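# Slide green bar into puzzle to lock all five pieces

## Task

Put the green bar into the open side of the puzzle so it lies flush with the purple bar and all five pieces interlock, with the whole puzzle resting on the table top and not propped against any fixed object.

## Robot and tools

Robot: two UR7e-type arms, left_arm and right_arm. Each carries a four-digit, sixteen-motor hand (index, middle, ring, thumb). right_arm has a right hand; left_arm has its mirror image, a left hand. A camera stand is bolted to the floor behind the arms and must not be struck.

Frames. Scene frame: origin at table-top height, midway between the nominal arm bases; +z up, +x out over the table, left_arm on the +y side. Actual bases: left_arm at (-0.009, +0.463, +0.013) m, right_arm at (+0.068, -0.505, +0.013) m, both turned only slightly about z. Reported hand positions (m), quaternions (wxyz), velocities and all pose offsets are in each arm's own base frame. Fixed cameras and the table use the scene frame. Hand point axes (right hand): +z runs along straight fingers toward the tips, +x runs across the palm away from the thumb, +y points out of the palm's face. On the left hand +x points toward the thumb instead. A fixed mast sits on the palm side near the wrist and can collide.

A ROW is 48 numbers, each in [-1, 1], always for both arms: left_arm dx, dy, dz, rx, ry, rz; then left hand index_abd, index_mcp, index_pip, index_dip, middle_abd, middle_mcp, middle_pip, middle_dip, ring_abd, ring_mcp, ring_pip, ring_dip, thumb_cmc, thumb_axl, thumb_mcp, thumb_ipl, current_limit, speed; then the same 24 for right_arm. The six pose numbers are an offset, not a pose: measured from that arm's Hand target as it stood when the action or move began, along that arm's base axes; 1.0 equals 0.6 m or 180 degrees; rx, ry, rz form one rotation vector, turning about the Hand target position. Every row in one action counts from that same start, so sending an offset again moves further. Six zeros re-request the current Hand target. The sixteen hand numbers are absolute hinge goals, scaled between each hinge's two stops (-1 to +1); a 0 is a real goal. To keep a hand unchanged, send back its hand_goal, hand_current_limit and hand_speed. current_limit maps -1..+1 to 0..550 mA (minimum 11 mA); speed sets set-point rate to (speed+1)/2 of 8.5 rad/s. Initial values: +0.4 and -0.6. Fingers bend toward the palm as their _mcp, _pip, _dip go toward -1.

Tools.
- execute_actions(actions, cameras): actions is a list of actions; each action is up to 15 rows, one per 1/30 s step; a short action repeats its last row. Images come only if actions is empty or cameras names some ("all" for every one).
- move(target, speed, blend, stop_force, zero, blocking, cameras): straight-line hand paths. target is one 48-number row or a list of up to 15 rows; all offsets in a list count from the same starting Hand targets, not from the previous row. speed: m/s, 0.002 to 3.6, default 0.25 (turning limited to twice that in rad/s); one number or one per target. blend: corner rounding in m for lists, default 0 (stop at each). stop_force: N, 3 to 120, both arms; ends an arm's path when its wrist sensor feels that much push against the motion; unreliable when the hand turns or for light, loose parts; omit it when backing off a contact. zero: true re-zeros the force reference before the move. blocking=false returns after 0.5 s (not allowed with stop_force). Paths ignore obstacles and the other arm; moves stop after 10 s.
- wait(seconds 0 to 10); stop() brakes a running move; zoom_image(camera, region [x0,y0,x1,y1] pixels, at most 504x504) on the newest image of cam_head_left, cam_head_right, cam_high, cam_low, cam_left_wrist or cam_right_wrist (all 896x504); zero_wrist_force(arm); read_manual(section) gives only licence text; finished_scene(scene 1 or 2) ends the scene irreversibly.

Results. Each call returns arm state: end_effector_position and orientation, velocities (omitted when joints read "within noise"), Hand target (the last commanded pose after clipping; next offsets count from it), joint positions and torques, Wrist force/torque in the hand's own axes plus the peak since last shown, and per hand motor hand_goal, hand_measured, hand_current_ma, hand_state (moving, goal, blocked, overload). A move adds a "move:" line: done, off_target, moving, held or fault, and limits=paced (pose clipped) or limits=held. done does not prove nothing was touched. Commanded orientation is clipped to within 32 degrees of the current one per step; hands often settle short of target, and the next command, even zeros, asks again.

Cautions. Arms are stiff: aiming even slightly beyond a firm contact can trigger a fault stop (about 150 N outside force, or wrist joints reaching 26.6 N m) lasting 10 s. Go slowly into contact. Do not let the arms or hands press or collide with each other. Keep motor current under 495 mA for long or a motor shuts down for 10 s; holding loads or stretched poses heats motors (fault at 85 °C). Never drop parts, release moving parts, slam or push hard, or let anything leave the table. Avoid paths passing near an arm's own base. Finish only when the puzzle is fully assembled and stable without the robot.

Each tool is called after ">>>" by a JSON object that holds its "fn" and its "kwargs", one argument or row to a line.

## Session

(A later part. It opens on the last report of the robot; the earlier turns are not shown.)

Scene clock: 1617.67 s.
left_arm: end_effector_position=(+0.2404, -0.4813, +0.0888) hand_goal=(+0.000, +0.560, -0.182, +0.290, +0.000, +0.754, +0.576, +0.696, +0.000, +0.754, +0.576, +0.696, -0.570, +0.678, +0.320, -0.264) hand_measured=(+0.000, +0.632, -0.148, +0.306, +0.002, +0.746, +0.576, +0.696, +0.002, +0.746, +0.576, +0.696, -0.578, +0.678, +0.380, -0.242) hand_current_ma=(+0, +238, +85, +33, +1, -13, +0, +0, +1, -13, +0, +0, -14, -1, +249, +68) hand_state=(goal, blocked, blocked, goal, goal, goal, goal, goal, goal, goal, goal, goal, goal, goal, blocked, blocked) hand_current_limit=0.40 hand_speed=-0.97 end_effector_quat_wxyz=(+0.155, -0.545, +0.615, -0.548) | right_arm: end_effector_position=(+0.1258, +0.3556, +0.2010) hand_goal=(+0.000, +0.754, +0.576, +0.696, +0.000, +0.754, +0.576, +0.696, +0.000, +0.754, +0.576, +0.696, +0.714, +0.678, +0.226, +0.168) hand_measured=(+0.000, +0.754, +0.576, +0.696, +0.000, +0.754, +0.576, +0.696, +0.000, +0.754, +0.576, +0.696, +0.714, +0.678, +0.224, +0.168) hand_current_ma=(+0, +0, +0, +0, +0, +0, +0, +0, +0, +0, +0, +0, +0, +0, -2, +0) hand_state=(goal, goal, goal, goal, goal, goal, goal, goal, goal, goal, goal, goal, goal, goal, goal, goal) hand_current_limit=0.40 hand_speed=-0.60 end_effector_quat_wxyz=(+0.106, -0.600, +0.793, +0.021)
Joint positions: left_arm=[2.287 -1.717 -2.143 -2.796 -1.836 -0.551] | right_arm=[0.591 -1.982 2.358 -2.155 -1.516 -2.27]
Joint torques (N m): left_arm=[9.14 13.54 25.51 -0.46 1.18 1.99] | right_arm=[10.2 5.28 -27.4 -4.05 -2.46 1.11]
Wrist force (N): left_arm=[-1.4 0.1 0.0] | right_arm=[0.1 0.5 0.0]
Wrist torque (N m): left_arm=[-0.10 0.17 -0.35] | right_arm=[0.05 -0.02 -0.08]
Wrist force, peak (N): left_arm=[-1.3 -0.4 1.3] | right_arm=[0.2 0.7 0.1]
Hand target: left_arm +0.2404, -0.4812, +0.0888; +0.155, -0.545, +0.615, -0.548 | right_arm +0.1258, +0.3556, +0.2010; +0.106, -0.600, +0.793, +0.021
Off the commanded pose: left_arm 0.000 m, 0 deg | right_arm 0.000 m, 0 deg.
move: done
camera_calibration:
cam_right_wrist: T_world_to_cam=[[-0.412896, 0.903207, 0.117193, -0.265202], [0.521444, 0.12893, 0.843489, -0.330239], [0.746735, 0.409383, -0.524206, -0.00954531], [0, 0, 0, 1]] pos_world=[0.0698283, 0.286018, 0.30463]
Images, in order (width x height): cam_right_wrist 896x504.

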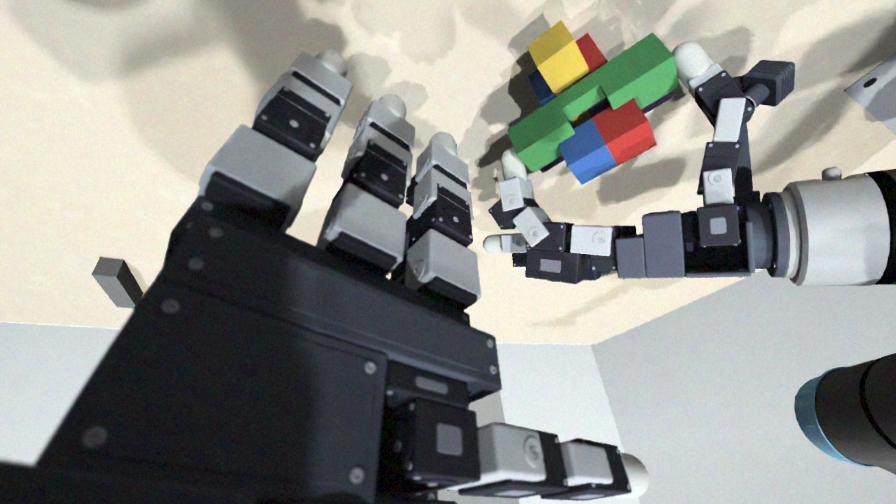

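>>> {"fn": "move", "kwargs": {
  "target": [-0.00062,-0.00118,0,0,0,0,0,0.56,-0.182,0.29,0,0.754,0.576,0.696,0,0.754,0.576,0.696,-0.571,0.678,0.32,-0.265,0.4,-0.97,0,0,0,0,0,0,0,0.754,0.576,0.696,0,0.754,0.576,0.696,0,0.754,0.576,0.696,0.714,0.678,0.226,0.168,0.4,-0.6],
  "speed": 0.01,
  "cameras": ["cam_right_wrist", "cam_low"]
}}

>>> {"fn": "zoom_image", "kwargs": {
  "camera": "cam_right_wrist",
  "region": [540, 110, 600, 170]
}}

>>> {"fn": "zoom_image", "kwargs": {
  "camera": "cam_right_wrist",
  "region": [555, 155, 595, 195]
}}

>>> {"fn": "zoom_image", "kwargs": {
  "camera": "cam_right_wrist",
  "region": [625, 110, 665, 150]
}}

>>> {"fn": "zoom_image", "kwargs": {
  "camera": "cam_low",
  "region": [490, 230, 550, 290]
}}

Scene clock: 1629.43 s.
left_arm: end_effector_position=(+0.2400, -0.4819, +0.0888) hand_goal=(+0.000, +0.560, -0.182, +0.290, +0.000, +0.754, +0.576, +0.696, +0.000, +0.754, +0.576, +0.696, -0.570, +0.678, +0.320, -0.264) hand_measured=(+0.000, +0.632, -0.148, +0.306, +0.002, +0.746, +0.576, +0.696, +0.002, +0.746, +0.576, +0.696, -0.578, +0.678, +0.380, -0.242) hand_current_ma=(+0, +236, +85, +33, +1, -13, +0, +0, +1, -13, +0, +0, -14, -1, +249, +70) hand_state=(goal, blocked, blocked, goal, goal, goal, goal, goal, goal, goal, goal, goal, goal, goal, blocked, blocked) hand_current_limit=0.40 hand_speed=-0.97 end_effector_quat_wxyz=(+0.155, -0.545, +0.615, -0.548) | right_arm: end_effector_position=(+0.1258, +0.3556, +0.2010) hand_goal=(+0.000, +0.754, +0.576, +0.696, +0.000, +0.754, +0.576, +0.696, +0.000, +0.754, +0.576, +0.696, +0.714, +0.678, +0.226, +0.168) hand_measured=(+0.000, +0.754, +0.576, +0.696, +0.000, +0.754, +0.576, +0.696, +0.000, +0.754, +0.576, +0.696, +0.714, +0.678, +0.224, +0.168) hand_current_ma=(+0, +0, +0, +0, +0, +0, +0, +0, +0, +0, +0, +0, +0, +0, -2, +0) hand_state=(goal, goal, goal, goal, goal, goal, goal, goal, goal, goal, goal, goal, goal, goal, goal, goal) hand_current_limit=0.40 hand_speed=-0.60 end_effector_quat_wxyz=(+0.106, -0.600, +0.793, +0.021)
Joint positions: left_arm=[2.285 -1.718 -2.141 -2.796 -1.838 -0.552] | right_arm=[0.591 -1.982 2.358 -2.155 -1.516 -2.27]
Joint torques (N m): left_arm=[-11.41 13.98 25.19 -0.64 -1.2 -2.01] | right_arm=[9.82 3.72 -25.83 -4.1 -2.47 0.58]
Wrist force (N): left_arm=[-1.7 -0.1 0.7] | right_arm=[0.4 0.4 0.0]
Wrist torque (N m): left_arm=[-0.14 0.14 -0.17] | right_arm=[0.04 -0.05 -0.06]
Wrist force, peak (N): left_arm=[-2.0 0.0 1.0] | right_arm=[-0.1 0.8 0.1]
Hand target: left_arm +0.2400, -0.4820, +0.0888; +0.155, -0.545, +0.615, -0.548 | right_arm +0.1258, +0.3556, +0.2010; +0.106, -0.600, +0.793, +0.021
Off the commanded pose: left_arm 0.000 m, 0 deg | right_arm 0.000 m, 0 deg.
move: done
camera_calibration:
cam_right_wrist: T_world_to_cam=[[-0.412896, 0.903207, 0.117193, -0.265202], [0.521444, 0.12893, 0.843489, -0.330239], [0.746735, 0.409383, -0.524206, -0.00954531], [0, 0, 0, 1]] pos_world=[0.0698283, 0.286018, 0.30463]
Images, in order (width x height): cam_low 896x504, cam_right_wrist 896x504.

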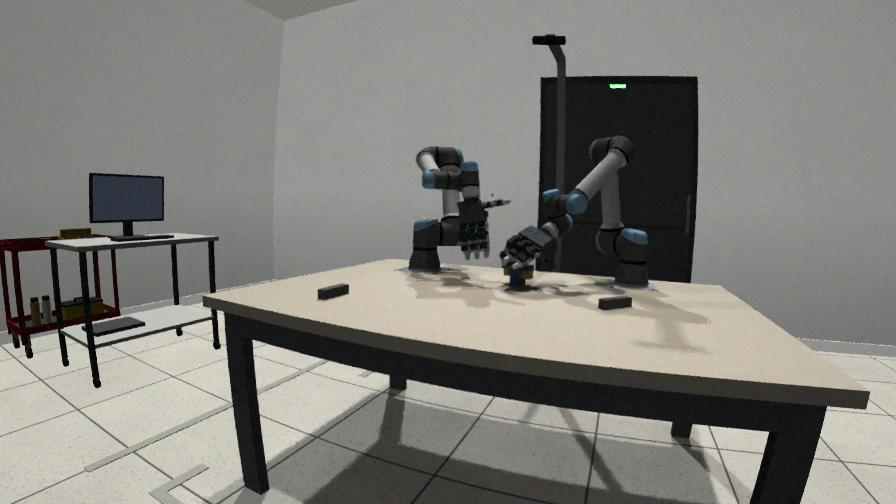

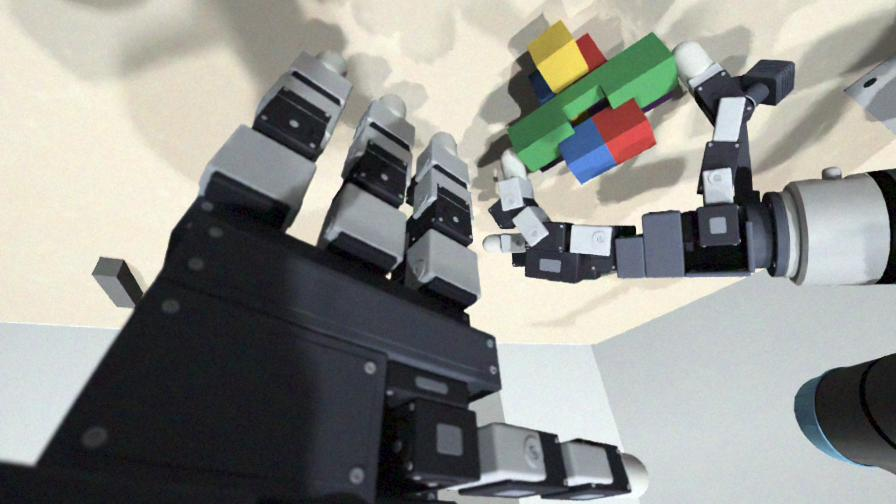

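Scaled by 8.400 from the camera's 896x504 image, which has a finer 1280x720 frame.

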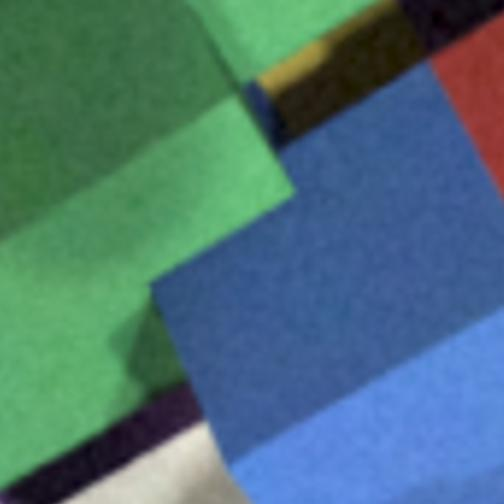

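Scaled by 12.600 from the camera's 896x504 image, which has a finer 1280x720 frame.

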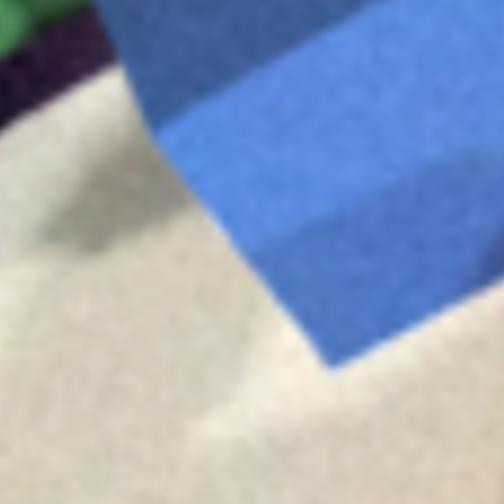

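Scaled by 12.600 from the camera's 896x504 image, which has a finer 1280x720 frame.

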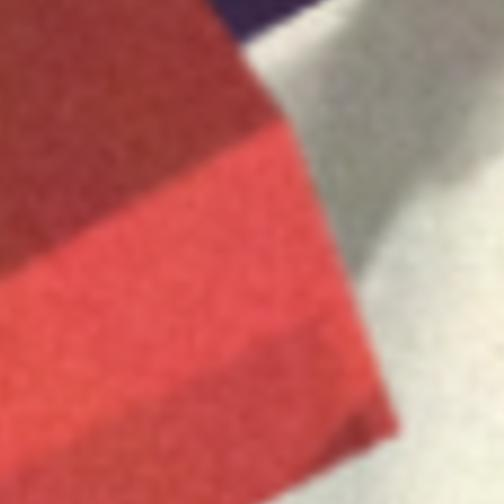

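Scaled by 8.400 from the camera's 896x504 image, which has a finer 1280x720 frame.

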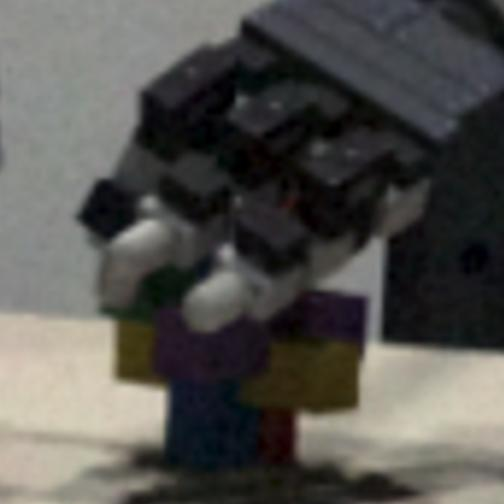

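>>> {"fn": "move", "kwargs": {
  "target": [0,0,-0.01,0,0,0,0,0.56,-0.182,0.29,0,0.754,0.576,0.696,0,0.754,0.576,0.696,-0.571,0.678,0.32,-0.265,0.4,-0.97,0,0,0,0,0,0,0,0.754,0.576,0.696,0,0.754,0.576,0.696,0,0.754,0.576,0.696,0.714,0.678,0.226,0.168,0.4,-0.6],
  "speed": 0.01,
  "stop_force": 3,
  "cameras": ["cam_right_wrist"]
}}

>>> {"fn": "zoom_image", "kwargs": {
  "camera": "cam_right_wrist",
  "region": [540, 110, 600, 170]
}}

>>> {"fn": "zoom_image", "kwargs": {
  "camera": "cam_right_wrist",
  "region": [600, 60, 660, 120]
}}

>>> {"fn": "zoom_image", "kwargs": {
  "camera": "cam_right_wrist",
  "region": [555, 155, 595, 195]
}}

>>> {"fn": "zoom_image", "kwargs": {
  "camera": "cam_right_wrist",
  "region": [625, 110, 665, 150]
}}

Scene clock: 1638.67 s.
left_arm: end_effector_position=(+0.2400, -0.4820, +0.0828) hand_goal=(+0.000, +0.560, -0.182, +0.290, +0.000, +0.754, +0.576, +0.696, +0.000, +0.754, +0.576, +0.696, -0.570, +0.678, +0.320, -0.264) hand_measured=(+0.000, +0.632, -0.148, +0.306, +0.002, +0.746, +0.576, +0.696, +0.002, +0.746, +0.576, +0.696, -0.578, +0.678, +0.380, -0.242) hand_current_ma=(+0, +236, +85, +33, +1, -13, +0, +0, +1, -13, +0, +0, -14, -1, +249, +70) hand_state=(goal, blocked, blocked, goal, goal, goal, goal, goal, goal, goal, goal, goal, goal, goal, blocked, blocked) hand_current_limit=0.40 hand_speed=-0.97 end_effector_quat_wxyz=(+0.155, -0.545, +0.615, -0.548) | right_arm: end_effector_position=(+0.1258, +0.3556, +0.2010) hand_goal=(+0.000, +0.754, +0.576, +0.696, +0.000, +0.754, +0.576, +0.696, +0.000, +0.754, +0.576, +0.696, +0.714, +0.678, +0.226, +0.168) hand_measured=(+0.000, +0.754, +0.576, +0.696, +0.000, +0.754, +0.576, +0.696, +0.000, +0.754, +0.576, +0.696, +0.714, +0.678, +0.224, +0.168) hand_current_ma=(+0, +0, +0, +0, +0, +0, +0, +0, +0, +0, +0, +0, +0, +0, -2, +0) hand_state=(goal, goal, goal, goal, goal, goal, goal, goal, goal, goal, goal, goal, goal, goal, goal, goal) hand_current_limit=0.40 hand_speed=-0.60 end_effector_quat_wxyz=(+0.106, -0.600, +0.793, +0.021)
Joint positions: left_arm=[2.285 -1.73 -2.148 -2.778 -1.838 -0.552] | right_arm=[0.591 -1.982 2.358 -2.155 -1.516 -2.27]
Joint torques (N m): left_arm=[-9.59 14.48 9.59 2.49 -1.16 -1.75] | right_arm=[9.5 4.63 -27.43 -3.68 -2.26 0.73]
Wrist force (N): left_arm=[-1.3 -0.9 0.7] | right_arm=[0.2 0.5 0.0]
Wrist torque (N m): left_arm=[-0.19 0.15 -0.18] | right_arm=[0.06 -0.03 -0.07]
Wrist force, peak (N): left_arm=[-2.2 -0.2 1.1] | right_arm=[0.1 0.7 0.5]
Hand target: left_arm +0.2400, -0.4820, +0.0828; +0.155, -0.545, +0.615, -0.548 | right_arm +0.1258, +0.3556, +0.2010; +0.106, -0.600, +0.793, +0.021
Off the commanded pose: left_arm 0.000 m, 0 deg | right_arm 0.000 m, 0 deg.
move: done
camera_calibration:
cam_right_wrist: T_world_to_cam=[[-0.412896, 0.903207, 0.117193, -0.265202], [0.521444, 0.12893, 0.843489, -0.330239], [0.746735, 0.409383, -0.524206, -0.00954531], [0, 0, 0, 1]] pos_world=[0.0698283, 0.286018, 0.30463]
Images, in order (width x height): cam_right_wrist 896x504.

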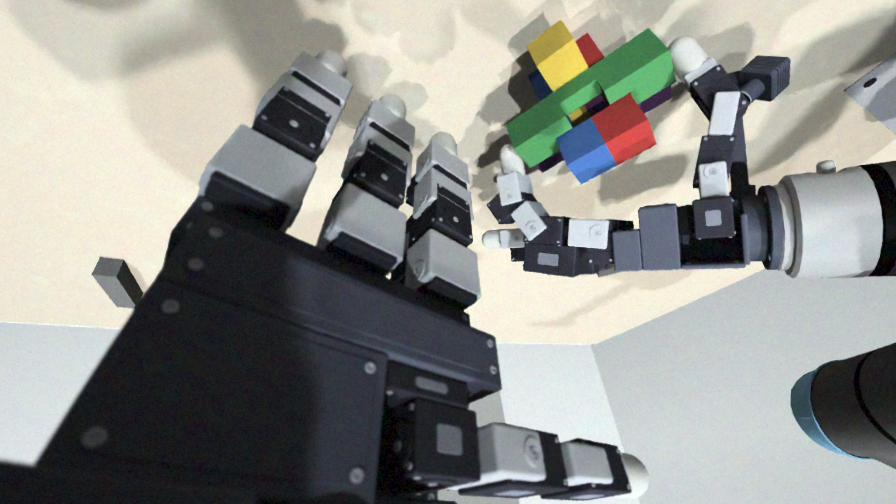

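Scaled by 8.400 from the camera's 896x504 image, which has a finer 1280x720 frame.

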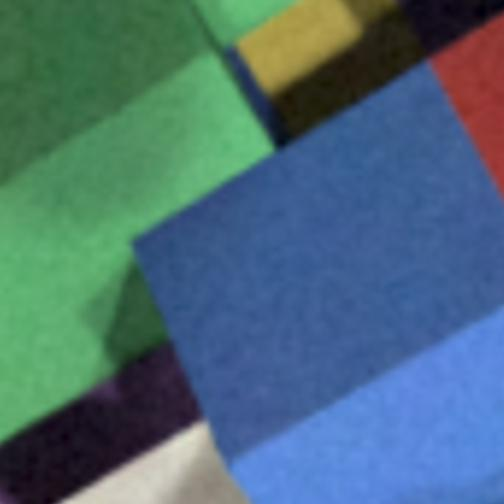

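Scaled by 8.400 from the camera's 896x504 image, which has a finer 1280x720 frame.

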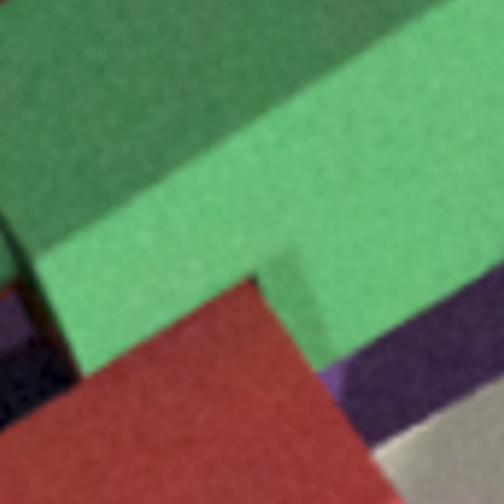

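Scaled by 12.600 from the camera's 896x504 image, which has a finer 1280x720 frame.

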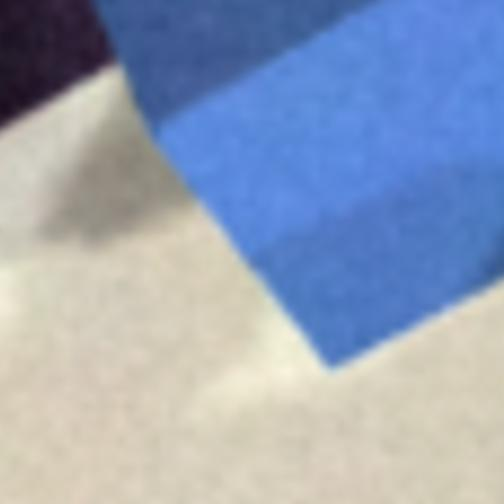

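Scaled by 12.600 from the camera's 896x504 image, which has a finer 1280x720 frame.

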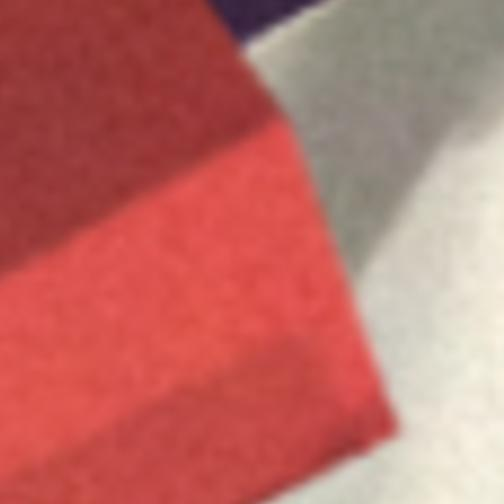

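>>> {"fn": "move", "kwargs": {
  "target": [0,0,-0.0058,0,0,0,0,0.56,-0.182,0.29,0,0.754,0.576,0.696,0,0.754,0.576,0.696,-0.571,0.678,0.32,-0.265,0.4,-0.97,0,0,0,0,0,0,0,0.754,0.576,0.696,0,0.754,0.576,0.696,0,0.754,0.576,0.696,0.714,0.678,0.226,0.168,0.4,-0.6],
  "speed": 0.006,
  "stop_force": 3,
  "cameras": ["cam_right_wrist"]
}}

>>> {"fn": "zoom_image", "kwargs": {
  "camera": "cam_right_wrist",
  "region": [540, 110, 600, 170]
}}

>>> {"fn": "zoom_image", "kwargs": {
  "camera": "cam_right_wrist",
  "region": [600, 60, 660, 120]
}}

>>> {"fn": "zoom_image", "kwargs": {
  "camera": "cam_right_wrist",
  "region": [555, 155, 595, 195]
}}

>>> {"fn": "zoom_image", "kwargs": {
  "camera": "cam_right_wrist",
  "region": [500, 10, 700, 190]
}}

Scene clock: 1645.90 s.
left_arm: end_effector_position=(+0.2400, -0.4820, +0.0793) hand_goal=(+0.000, +0.560, -0.182, +0.290, +0.000, +0.754, +0.576, +0.696, +0.000, +0.754, +0.576, +0.696, -0.570, +0.678, +0.320, -0.264) hand_measured=(+0.000, +0.632, -0.148, +0.306, +0.002, +0.746, +0.576, +0.696, +0.002, +0.746, +0.576, +0.696, -0.578, +0.678, +0.380, -0.242) hand_current_ma=(+0, +236, +85, +33, +1, -13, +0, +0, +1, -13, +0, +0, -13, -1, +249, +70) hand_state=(goal, blocked, blocked, goal, goal, goal, goal, goal, goal, goal, goal, goal, goal, goal, blocked, blocked) hand_current_limit=0.40 hand_speed=-0.97 end_effector_quat_wxyz=(+0.155, -0.545, +0.615, -0.548) | right_arm: end_effector_position=(+0.1258, +0.3556, +0.2010) hand_goal=(+0.000, +0.754, +0.576, +0.696, +0.000, +0.754, +0.576, +0.696, +0.000, +0.754, +0.576, +0.696, +0.714, +0.678, +0.226, +0.168) hand_measured=(+0.000, +0.754, +0.576, +0.696, +0.000, +0.754, +0.576, +0.696, +0.000, +0.754, +0.576, +0.696, +0.714, +0.678, +0.224, +0.168) hand_current_ma=(+0, +0, +0, +0, +0, +0, +0, +0, +0, +0, +0, +0, +0, +0, -2, +0) hand_state=(goal, goal, goal, goal, goal, goal, goal, goal, goal, goal, goal, goal, goal, goal, goal, goal) hand_current_limit=0.40 hand_speed=-0.60 end_effector_quat_wxyz=(+0.106, -0.600, +0.793, +0.021)
Joint positions: left_arm=[2.285 -1.736 -2.152 -2.768 -1.838 -0.552] | right_arm=[0.591 -1.982 2.358 -2.155 -1.516 -2.27]
Joint torques (N m): left_arm=[-5.21 13.48 8.8 2.36 -1.02 -0.21] | right_arm=[9.02 5.73 -26.25 -4.11 -2.28 0.76]
Wrist force (N): left_arm=[-0.8 -1.5 0.4] | right_arm=[-0.2 0.3 0.1]
Wrist torque (N m): left_arm=[-0.14 0.15 -0.21] | right_arm=[0.02 0.03 -0.10]
Wrist force, peak (N): left_arm=[-1.0 -1.9 -0.1] | right_arm=[0.0 0.9 0.1]
Hand target: left_arm +0.2400, -0.4820, +0.0793; +0.155, -0.545, +0.615, -0.548 | right_arm +0.1258, +0.3556, +0.2010; +0.106, -0.600, +0.793, +0.021
Off the commanded pose: left_arm 0.000 m, 0 deg | right_arm 0.000 m, 0 deg.
move: done
camera_calibration:
cam_right_wrist: T_world_to_cam=[[-0.412896, 0.903207, 0.117193, -0.265202], [0.521444, 0.12893, 0.843489, -0.330239], [0.746735, 0.409383, -0.524206, -0.00954531], [0, 0, 0, 1]] pos_world=[0.0698283, 0.286018, 0.30463]
Images, in order (width x height): cam_right_wrist 896x504.

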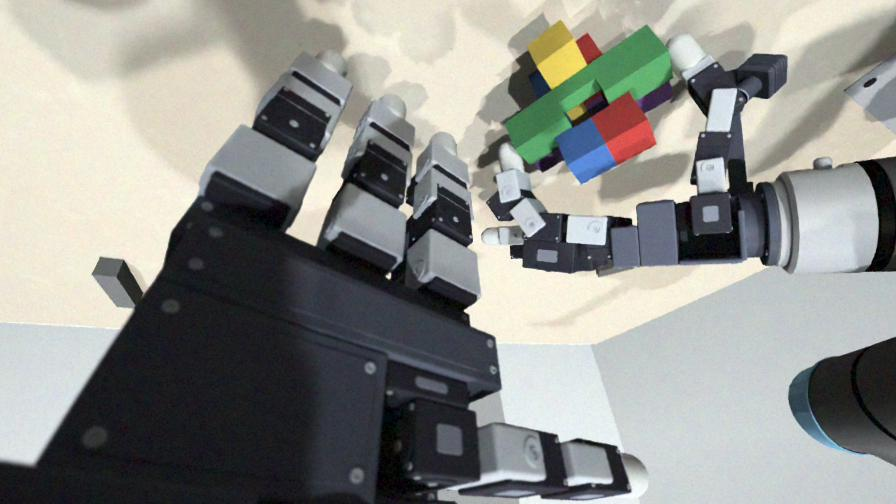

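Scaled by 8.400 from the camera's 896x504 image, which has a finer 1280x720 frame.

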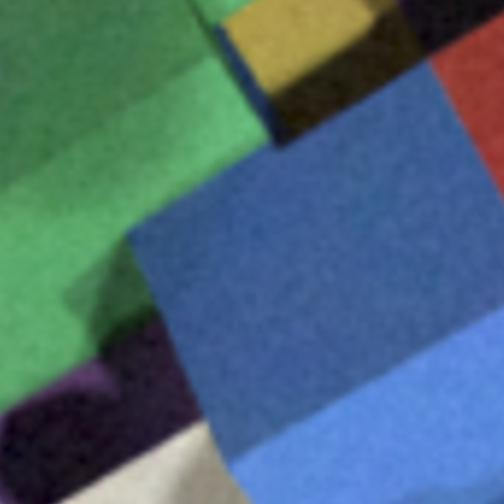

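Scaled by 8.400 from the camera's 896x504 image, which has a finer 1280x720 frame.

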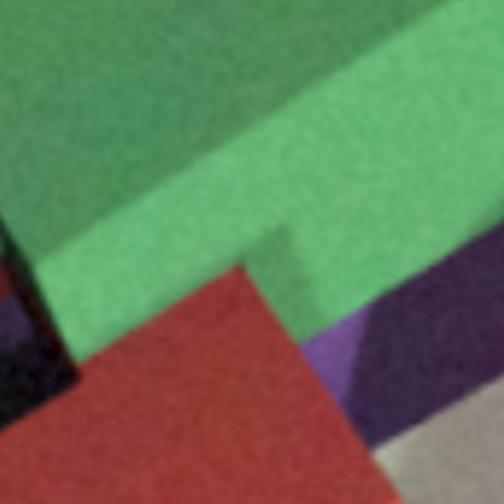

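Scaled by 12.600 from the camera's 896x504 image, which has a finer 1280x720 frame.

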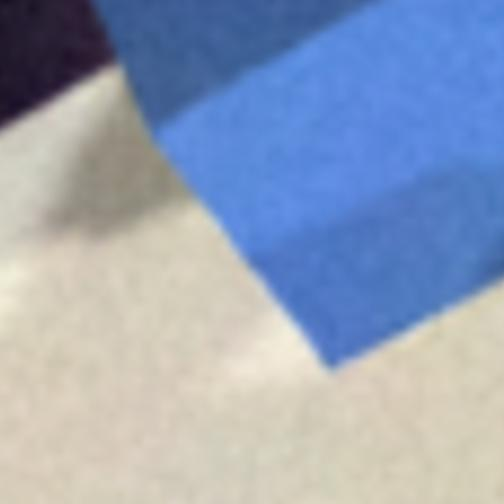

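Scaled by 2.520 from the camera's 896x504 image, which has a finer 1280x720 frame.

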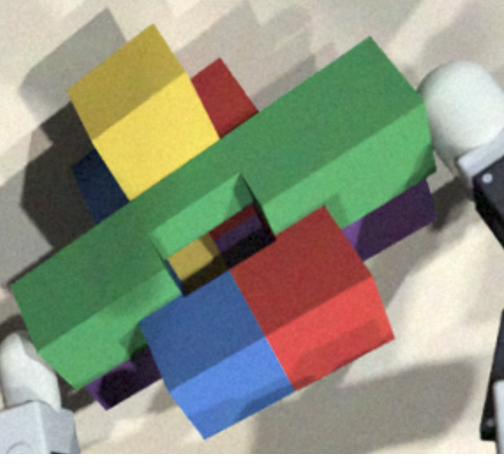

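>>> {"fn": "move", "kwargs": {
  "target": [0,0,-0.005,0,0,0,0,0.56,-0.182,0.29,0,0.754,0.576,0.696,0,0.754,0.576,0.696,-0.571,0.678,0.32,-0.265,0.4,-0.97,0,0,0,0,0,0,0,0.754,0.576,0.696,0,0.754,0.576,0.696,0,0.754,0.576,0.696,0.714,0.678,0.226,0.168,0.4,-0.6],
  "speed": 0.006,
  "stop_force": 3,
  "cameras": ["cam_right_wrist", "cam_low"]
}}

>>> {"fn": "zoom_image", "kwargs": {
  "camera": "cam_right_wrist",
  "region": [540, 110, 600, 170]
}}

>>> {"fn": "zoom_image", "kwargs": {
  "camera": "cam_right_wrist",
  "region": [600, 60, 660, 120]
}}

>>> {"fn": "zoom_image", "kwargs": {
  "camera": "cam_right_wrist",
  "region": [555, 155, 595, 195]
}}

>>> {"fn": "zoom_image", "kwargs": {
  "camera": "cam_low",
  "region": [490, 230, 550, 290]
}}

Scene clock: 1657.30 s.
left_arm: end_effector_position=(+0.2400, -0.4820, +0.0770) hand_goal=(+0.000, +0.560, -0.182, +0.290, +0.000, +0.754, +0.576, +0.696, +0.000, +0.754, +0.576, +0.696, -0.570, +0.678, +0.320, -0.264) hand_measured=(+0.006, +0.632, -0.148, +0.306, +0.002, +0.746, +0.576, +0.696, +0.002, +0.746, +0.576, +0.696, -0.564, +0.678, +0.380, -0.242) hand_current_ma=(+7, +236, +85, +33, +1, -13, +0, +0, +1, -13, +0, +0, +8, +0, +249, +70) hand_state=(goal, blocked, blocked, goal, goal, goal, goal, goal, goal, goal, goal, goal, goal, goal, blocked, blocked) hand_current_limit=0.40 hand_speed=-0.97 end_effector_quat_wxyz=(+0.155, -0.545, +0.615, -0.548) | right_arm: end_effector_position=(+0.1258, +0.3556, +0.2010) hand_goal=(+0.000, +0.754, +0.576, +0.696, +0.000, +0.754, +0.576, +0.696, +0.000, +0.754, +0.576, +0.696, +0.714, +0.678, +0.226, +0.168) hand_measured=(+0.000, +0.754, +0.576, +0.696, +0.000, +0.754, +0.576, +0.696, +0.000, +0.754, +0.576, +0.696, +0.714, +0.678, +0.224, +0.168) hand_current_ma=(+0, +0, +0, +0, +0, +0, +0, +0, +0, +0, +0, +0, +0, +0, -2, +0) hand_state=(goal, goal, goal, goal, goal, goal, goal, goal, goal, goal, goal, goal, goal, goal, goal, goal) hand_current_limit=0.40 hand_speed=-0.60 end_effector_quat_wxyz=(+0.106, -0.600, +0.793, +0.021)
Joint positions: left_arm=[2.285 -1.741 -2.155 -2.761 -1.838 -0.552] | right_arm=[0.591 -1.982 2.358 -2.155 -1.516 -2.27]
Joint torques (N m): left_arm=[-1.61 31.85 23.91 -1 -1.23 1.11] | right_arm=[9.54 4.99 -26.55 -3.85 -2.32 0.75]
Wrist force (N): left_arm=[0.1 -2.5 -0.2] | right_arm=[0.1 0.6 0.1]
Wrist torque (N m): left_arm=[-0.13 0.17 -0.23] | right_arm=[0.05 -0.01 -0.08]
Wrist force, peak (N): left_arm=[0.9 -4.3 -1.0] | right_arm=[-0.1 0.8 0.4]
Hand target: left_arm +0.2400, -0.4820, +0.0770; +0.155, -0.545, +0.615, -0.548 (not the last commanded pose) | right_arm +0.1258, +0.3556, +0.2010; +0.106, -0.600, +0.793, +0.021
Off the commanded pose: left_arm 0.001 m, 0 deg | right_arm 0.000 m, 0 deg.
move: contact (left_arm)
camera_calibration:
cam_right_wrist: T_world_to_cam=[[-0.412896, 0.903207, 0.117193, -0.265202], [0.521444, 0.12893, 0.843489, -0.330239], [0.746735, 0.409383, -0.524206, -0.00954531], [0, 0, 0, 1]] pos_world=[0.0698283, 0.286018, 0.30463]
Images, in order (width x height): cam_low 896x504, cam_right_wrist 896x504.

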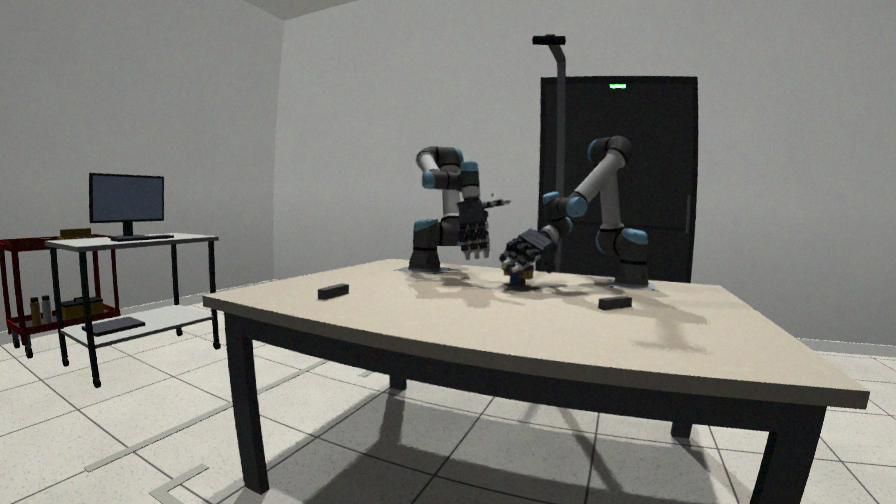

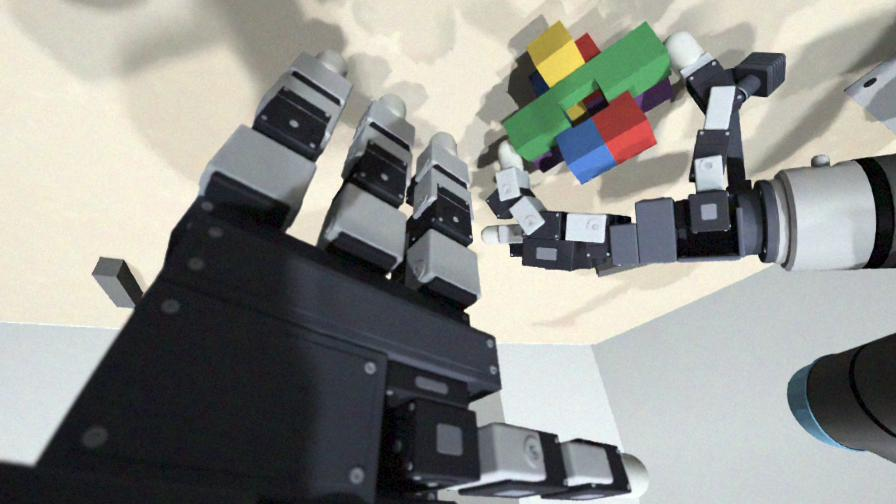

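Scaled by 8.400 from the camera's 896x504 image, which has a finer 1280x720 frame.

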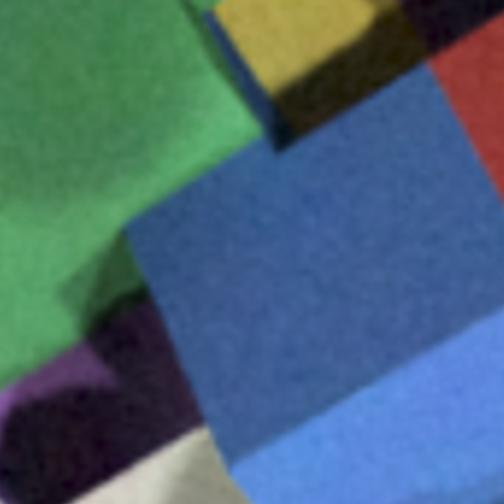

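Scaled by 8.400 from the camera's 896x504 image, which has a finer 1280x720 frame.

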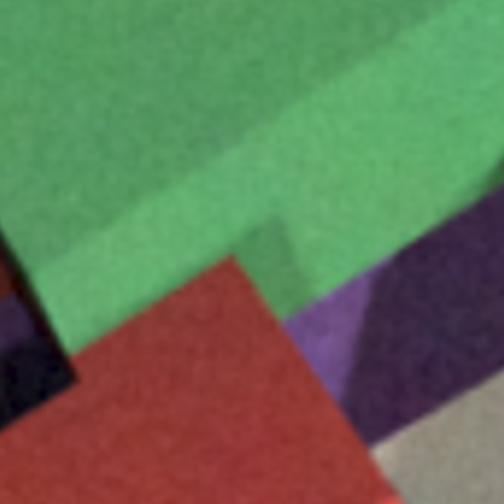

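Scaled by 12.600 from the camera's 896x504 image, which has a finer 1280x720 frame.

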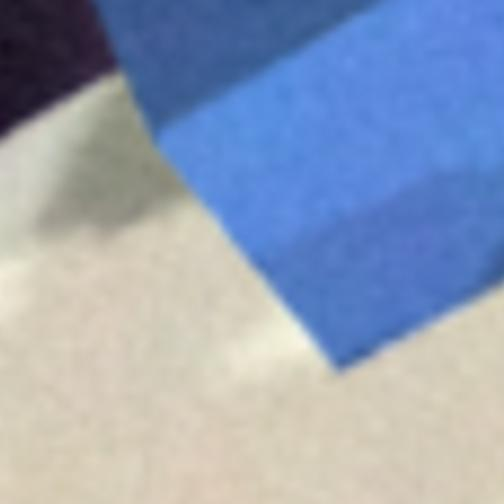

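Scaled by 8.400 from the camera's 896x504 image, which has a finer 1280x720 frame.

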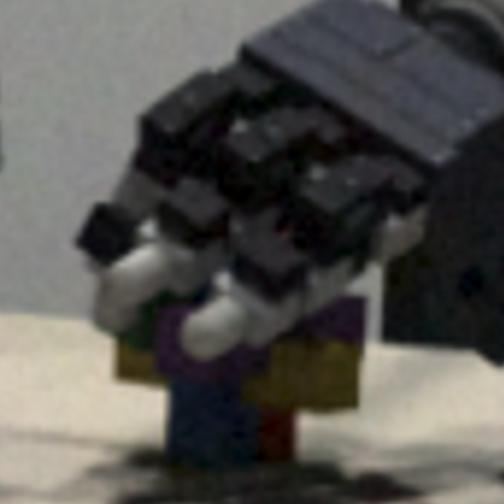

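>>> {"fn": "move", "kwargs": {
  "target": [
    [0,0,0.004,0,0,0,0,0.56,-0.182,0.29,0,0.754,0.576,0.696,0,0.754,0.576,0.696,-0.571,0.678,0.32,-0.265,0.4,-0.97,0,0,0,0,0,0,0,0.754,0.576,0.696,0,0.754,0.576,0.696,0,0.754,0.576,0.696,0.714,0.678,0.226,0.168,0.4,-0.6],
    [0.00046,0.00089,0.004,0,0,0,0,0.56,-0.182,0.29,0,0.754,0.576,0.696,0,0.754,0.576,0.696,-0.571,0.678,0.32,-0.265,0.4,-0.97,0,0,0,0,0,0,0,0.754,0.576,0.696,0,0.754,0.576,0.696,0,0.754,0.576,0.696,0.714,0.678,0.226,0.168,0.4,-0.6]
  ],
  "speed": 0.006,
  "cameras": ["cam_right_wrist"]
}}

>>> {"fn": "zoom_image", "kwargs": {
  "camera": "cam_right_wrist",
  "region": [540, 110, 600, 170]
}}

>>> {"fn": "zoom_image", "kwargs": {
  "camera": "cam_right_wrist",
  "region": [600, 60, 660, 120]
}}

>>> {"fn": "zoom_image", "kwargs": {
  "camera": "cam_right_wrist",
  "region": [555, 155, 595, 195]
}}

>>> {"fn": "zoom_image", "kwargs": {
  "camera": "cam_right_wrist",
  "region": [625, 110, 665, 150]
}}

>>> {"fn": "zoom_image", "kwargs": {
  "camera": "cam_right_wrist",
  "region": [500, 10, 700, 190]
}}

Scene clock: 1670.33 s.
left_arm: end_effector_position=(+0.2402, -0.4815, +0.0795) hand_goal=(+0.000, +0.560, -0.182, +0.290, +0.000, +0.754, +0.576, +0.696, +0.000, +0.754, +0.576, +0.696, -0.570, +0.678, +0.320, -0.264) hand_measured=(+0.002, +0.632, -0.146, +0.306, +0.002, +0.746, +0.576, +0.696, +0.002, +0.746, +0.576, +0.696, -0.576, +0.678, +0.380, -0.242) hand_current_ma=(+2, +236, +87, +33, +1, -13, +0, +0, +1, -13, +0, +0, -8, +0, +249, +70) hand_state=(goal, blocked, blocked, goal, goal, goal, goal, goal, goal, goal, goal, goal, goal, goal, blocked, blocked) hand_current_limit=0.40 hand_speed=-0.97 end_effector_quat_wxyz=(+0.155, -0.545, +0.615, -0.548) | right_arm: end_effector_position=(+0.1258, +0.3556, +0.2010) hand_goal=(+0.000, +0.754, +0.576, +0.696, +0.000, +0.754, +0.576, +0.696, +0.000, +0.754, +0.576, +0.696, +0.714, +0.678, +0.226, +0.168) hand_measured=(+0.000, +0.754, +0.576, +0.696, +0.000, +0.754, +0.576, +0.696, +0.000, +0.754, +0.576, +0.696, +0.714, +0.678, +0.224, +0.168) hand_current_ma=(+0, +0, +0, +0, +0, +0, +0, +0, +0, +0, +0, +0, +0, +0, -2, +0) hand_state=(goal, goal, goal, goal, goal, goal, goal, goal, goal, goal, goal, goal, goal, goal, goal, goal) hand_current_limit=0.40 hand_speed=-0.60 end_effector_quat_wxyz=(+0.106, -0.600, +0.793, +0.021)
Joint positions: left_arm=[2.286 -1.735 -2.153 -2.768 -1.837 -0.552] | right_arm=[0.591 -1.982 2.358 -2.155 -1.516 -2.27]
Joint torques (N m): left_arm=[7.88 32.67 9.55 -0.2 1.14 1.93] | right_arm=[9.04 4.54 -26.45 -3.79 -2.35 0.42]
Wrist force (N): left_arm=[-0.8 0.0 0.9] | right_arm=[-0.2 0.2 0.0]
Wrist torque (N m): left_arm=[-0.10 0.11 -0.24] | right_arm=[0.01 0.03 -0.11]
Wrist force, peak (N): left_arm=[0.1 -3.0 -0.1] | right_arm=[0.3 0.6 0.2]
Hand target: left_arm +0.2403, -0.4814, +0.0794; +0.155, -0.545, +0.615, -0.548 | right_arm +0.1258, +0.3556, +0.2010; +0.106, -0.600, +0.793, +0.021
Off the commanded pose: left_arm 0.000 m, 0 deg | right_arm 0.000 m, 0 deg.
move: done
camera_calibration:
cam_right_wrist: T_world_to_cam=[[-0.412896, 0.903207, 0.117193, -0.265202], [0.521444, 0.12893, 0.843489, -0.330239], [0.746735, 0.409383, -0.524206, -0.00954531], [0, 0, 0, 1]] pos_world=[0.0698283, 0.286018, 0.30463]
Images, in order (width x height): cam_right_wrist 896x504.

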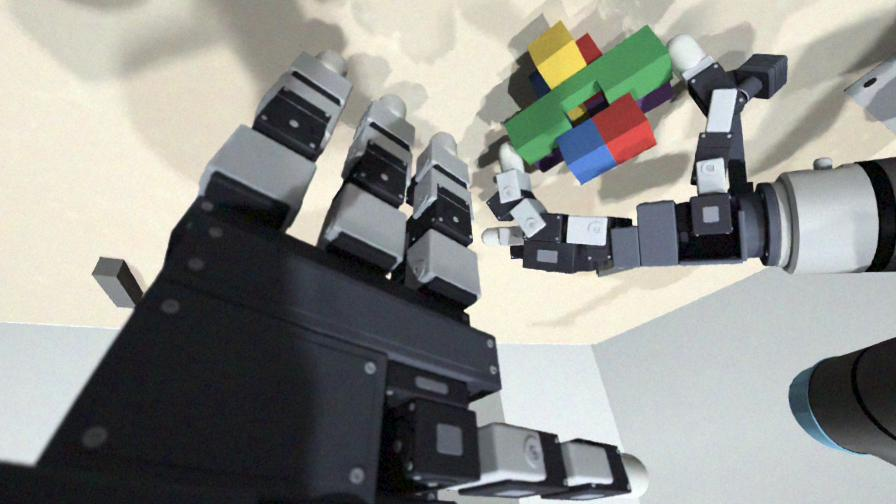

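Scaled by 8.400 from the camera's 896x504 image, which has a finer 1280x720 frame.

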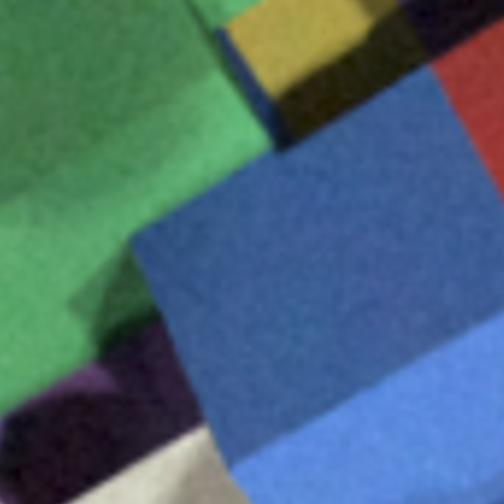

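Scaled by 8.400 from the camera's 896x504 image, which has a finer 1280x720 frame.

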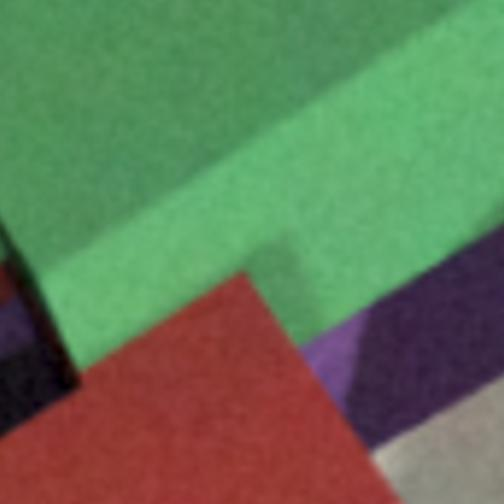

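Scaled by 12.600 from the camera's 896x504 image, which has a finer 1280x720 frame.

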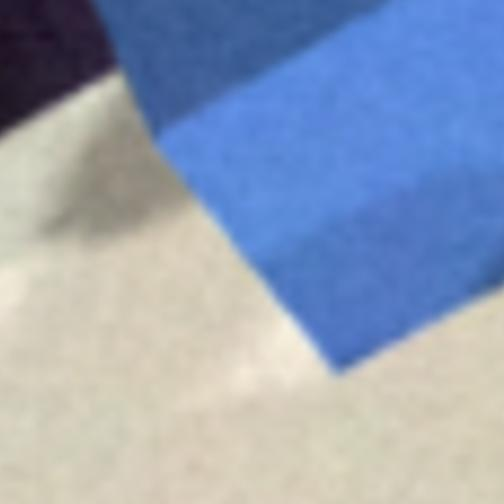

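Scaled by 12.600 from the camera's 896x504 image, which has a finer 1280x720 frame.

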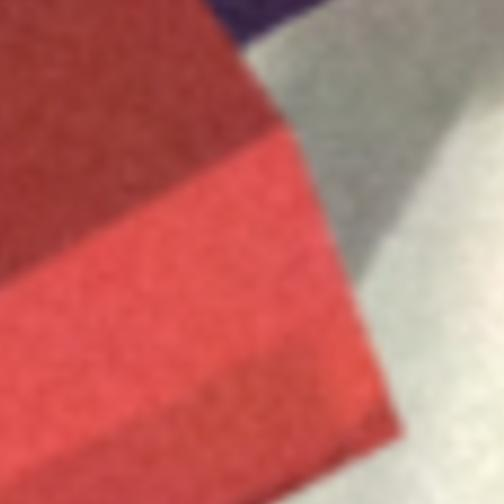

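Scaled by 2.520 from the camera's 896x504 image, which has a finer 1280x720 frame.

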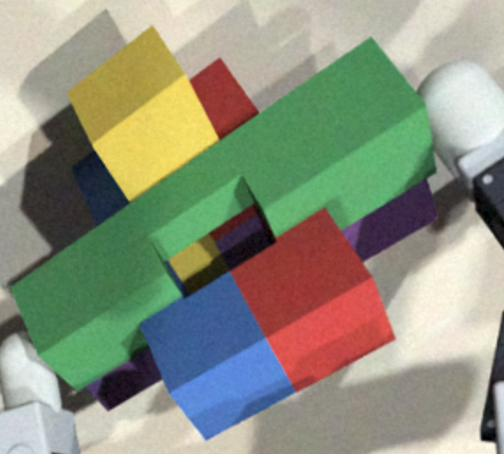

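>>> {"fn": "move", "kwargs": {
  "target": [0,0,-0.0055,0,0,0,0,0.56,-0.182,0.29,0,0.754,0.576,0.696,0,0.754,0.576,0.696,-0.571,0.678,0.32,-0.265,0.4,-0.97,0,0,0,0,0,0,0,0.754,0.576,0.696,0,0.754,0.576,0.696,0,0.754,0.576,0.696,0.714,0.678,0.226,0.168,0.4,-0.6],
  "speed": 0.006,
  "stop_force": 3,
  "cameras": ["cam_right_wrist"]
}}

>>> {"fn": "zoom_image", "kwargs": {
  "camera": "cam_right_wrist",
  "region": [540, 110, 600, 170]
}}

>>> {"fn": "zoom_image", "kwargs": {
  "camera": "cam_right_wrist",
  "region": [500, 10, 700, 190]
}}

Scene clock: 1677.77 s.
left_arm: end_effector_position=(+0.2403, -0.4814, +0.0776) hand_goal=(+0.000, +0.560, -0.182, +0.290, +0.000, +0.754, +0.576, +0.696, +0.000, +0.754, +0.576, +0.696, -0.570, +0.678, +0.320, -0.264) hand_measured=(+0.004, +0.632, -0.146, +0.306, +0.002, +0.746, +0.576, +0.696, +0.002, +0.746, +0.576, +0.696, -0.566, +0.678, +0.380, -0.242) hand_current_ma=(+5, +236, +87, +33, +1, -13, +0, +0, +1, -13, +0, +0, +4, +0, +249, +70) hand_state=(goal, blocked, blocked, goal, goal, goal, goal, goal, goal, goal, goal, goal, goal, goal, blocked, blocked) hand_current_limit=0.40 hand_speed=-0.97 end_effector_quat_wxyz=(+0.155, -0.545, +0.615, -0.548) | right_arm: end_effector_position=(+0.1258, +0.3556, +0.2010) hand_goal=(+0.000, +0.754, +0.576, +0.696, +0.000, +0.754, +0.576, +0.696, +0.000, +0.754, +0.576, +0.696, +0.714, +0.678, +0.226, +0.168) hand_measured=(+0.000, +0.754, +0.576, +0.696, +0.000, +0.754, +0.576, +0.696, +0.000, +0.754, +0.576, +0.696, +0.714, +0.678, +0.224, +0.168) hand_current_ma=(+0, +0, +0, +0, +0, +0, +0, +0, +0, +0, +0, +0, +0, +0, -2, +0) hand_state=(goal, goal, goal, goal, goal, goal, goal, goal, goal, goal, goal, goal, goal, goal, goal, goal) hand_current_limit=0.40 hand_speed=-0.60 end_effector_quat_wxyz=(+0.106, -0.600, +0.793, +0.021)
Joint positions: left_arm=[2.286 -1.738 -2.155 -2.762 -1.837 -0.552] | right_arm=[0.591 -1.982 2.358 -2.155 -1.516 -2.27]
Joint torques (N m): left_arm=[8.11 31.78 23.97 -0.89 1.03 1.95] | right_arm=[9.6 3.19 -26.12 -3.75 -2.33 0.57]
Wrist force (N): left_arm=[-0.2 -1.5 0.5] | right_arm=[-0.1 0.2 0.2]
Wrist torque (N m): left_arm=[-0.14 0.17 -0.32] | right_arm=[-0.01 0.01 -0.10]
Wrist force, peak (N): left_arm=[0.2 -3.1 -0.2] | right_arm=[0.3 0.7 0.0]
Hand target: left_arm +0.2403, -0.4814, +0.0776; +0.155, -0.545, +0.615, -0.548 (not the last commanded pose) | right_arm +0.1258, +0.3556, +0.2010; +0.106, -0.600, +0.793, +0.021
Off the commanded pose: left_arm 0.001 m, 0 deg | right_arm 0.000 m, 0 deg.
move: contact (left_arm)
camera_calibration:
cam_right_wrist: T_world_to_cam=[[-0.412896, 0.903207, 0.117193, -0.265202], [0.521444, 0.12893, 0.843489, -0.330239], [0.746735, 0.409383, -0.524206, -0.00954531], [0, 0, 0, 1]] pos_world=[0.0698283, 0.286018, 0.30463]
Images, in order (width x height): cam_right_wrist 896x504.

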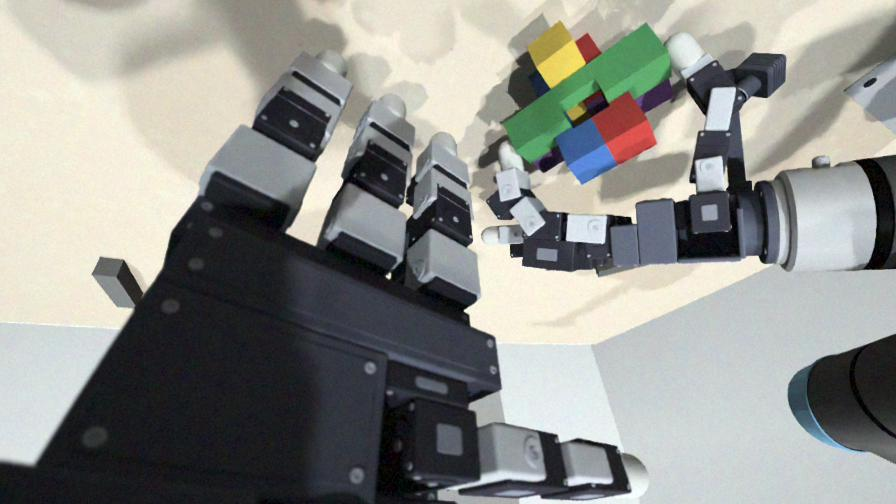

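Scaled by 8.400 from the camera's 896x504 image, which has a finer 1280x720 frame.

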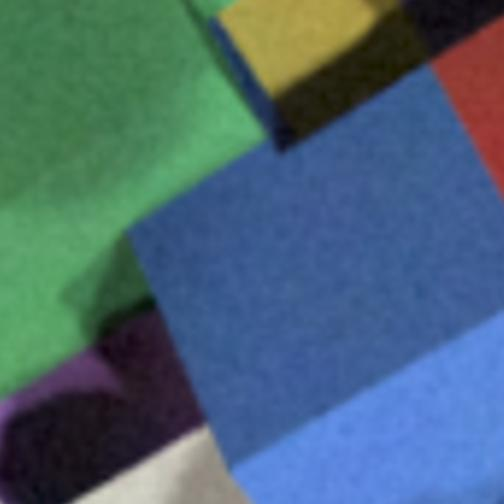

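Scaled by 2.520 from the camera's 896x504 image, which has a finer 1280x720 frame.

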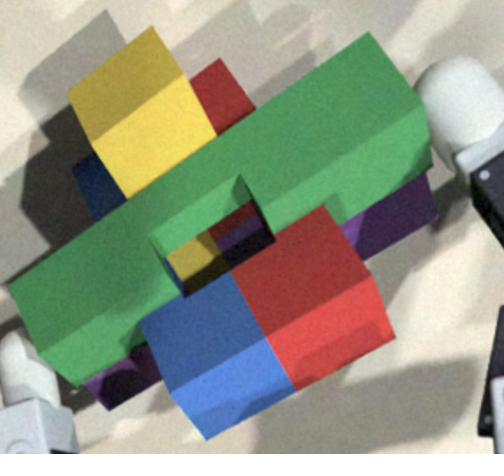

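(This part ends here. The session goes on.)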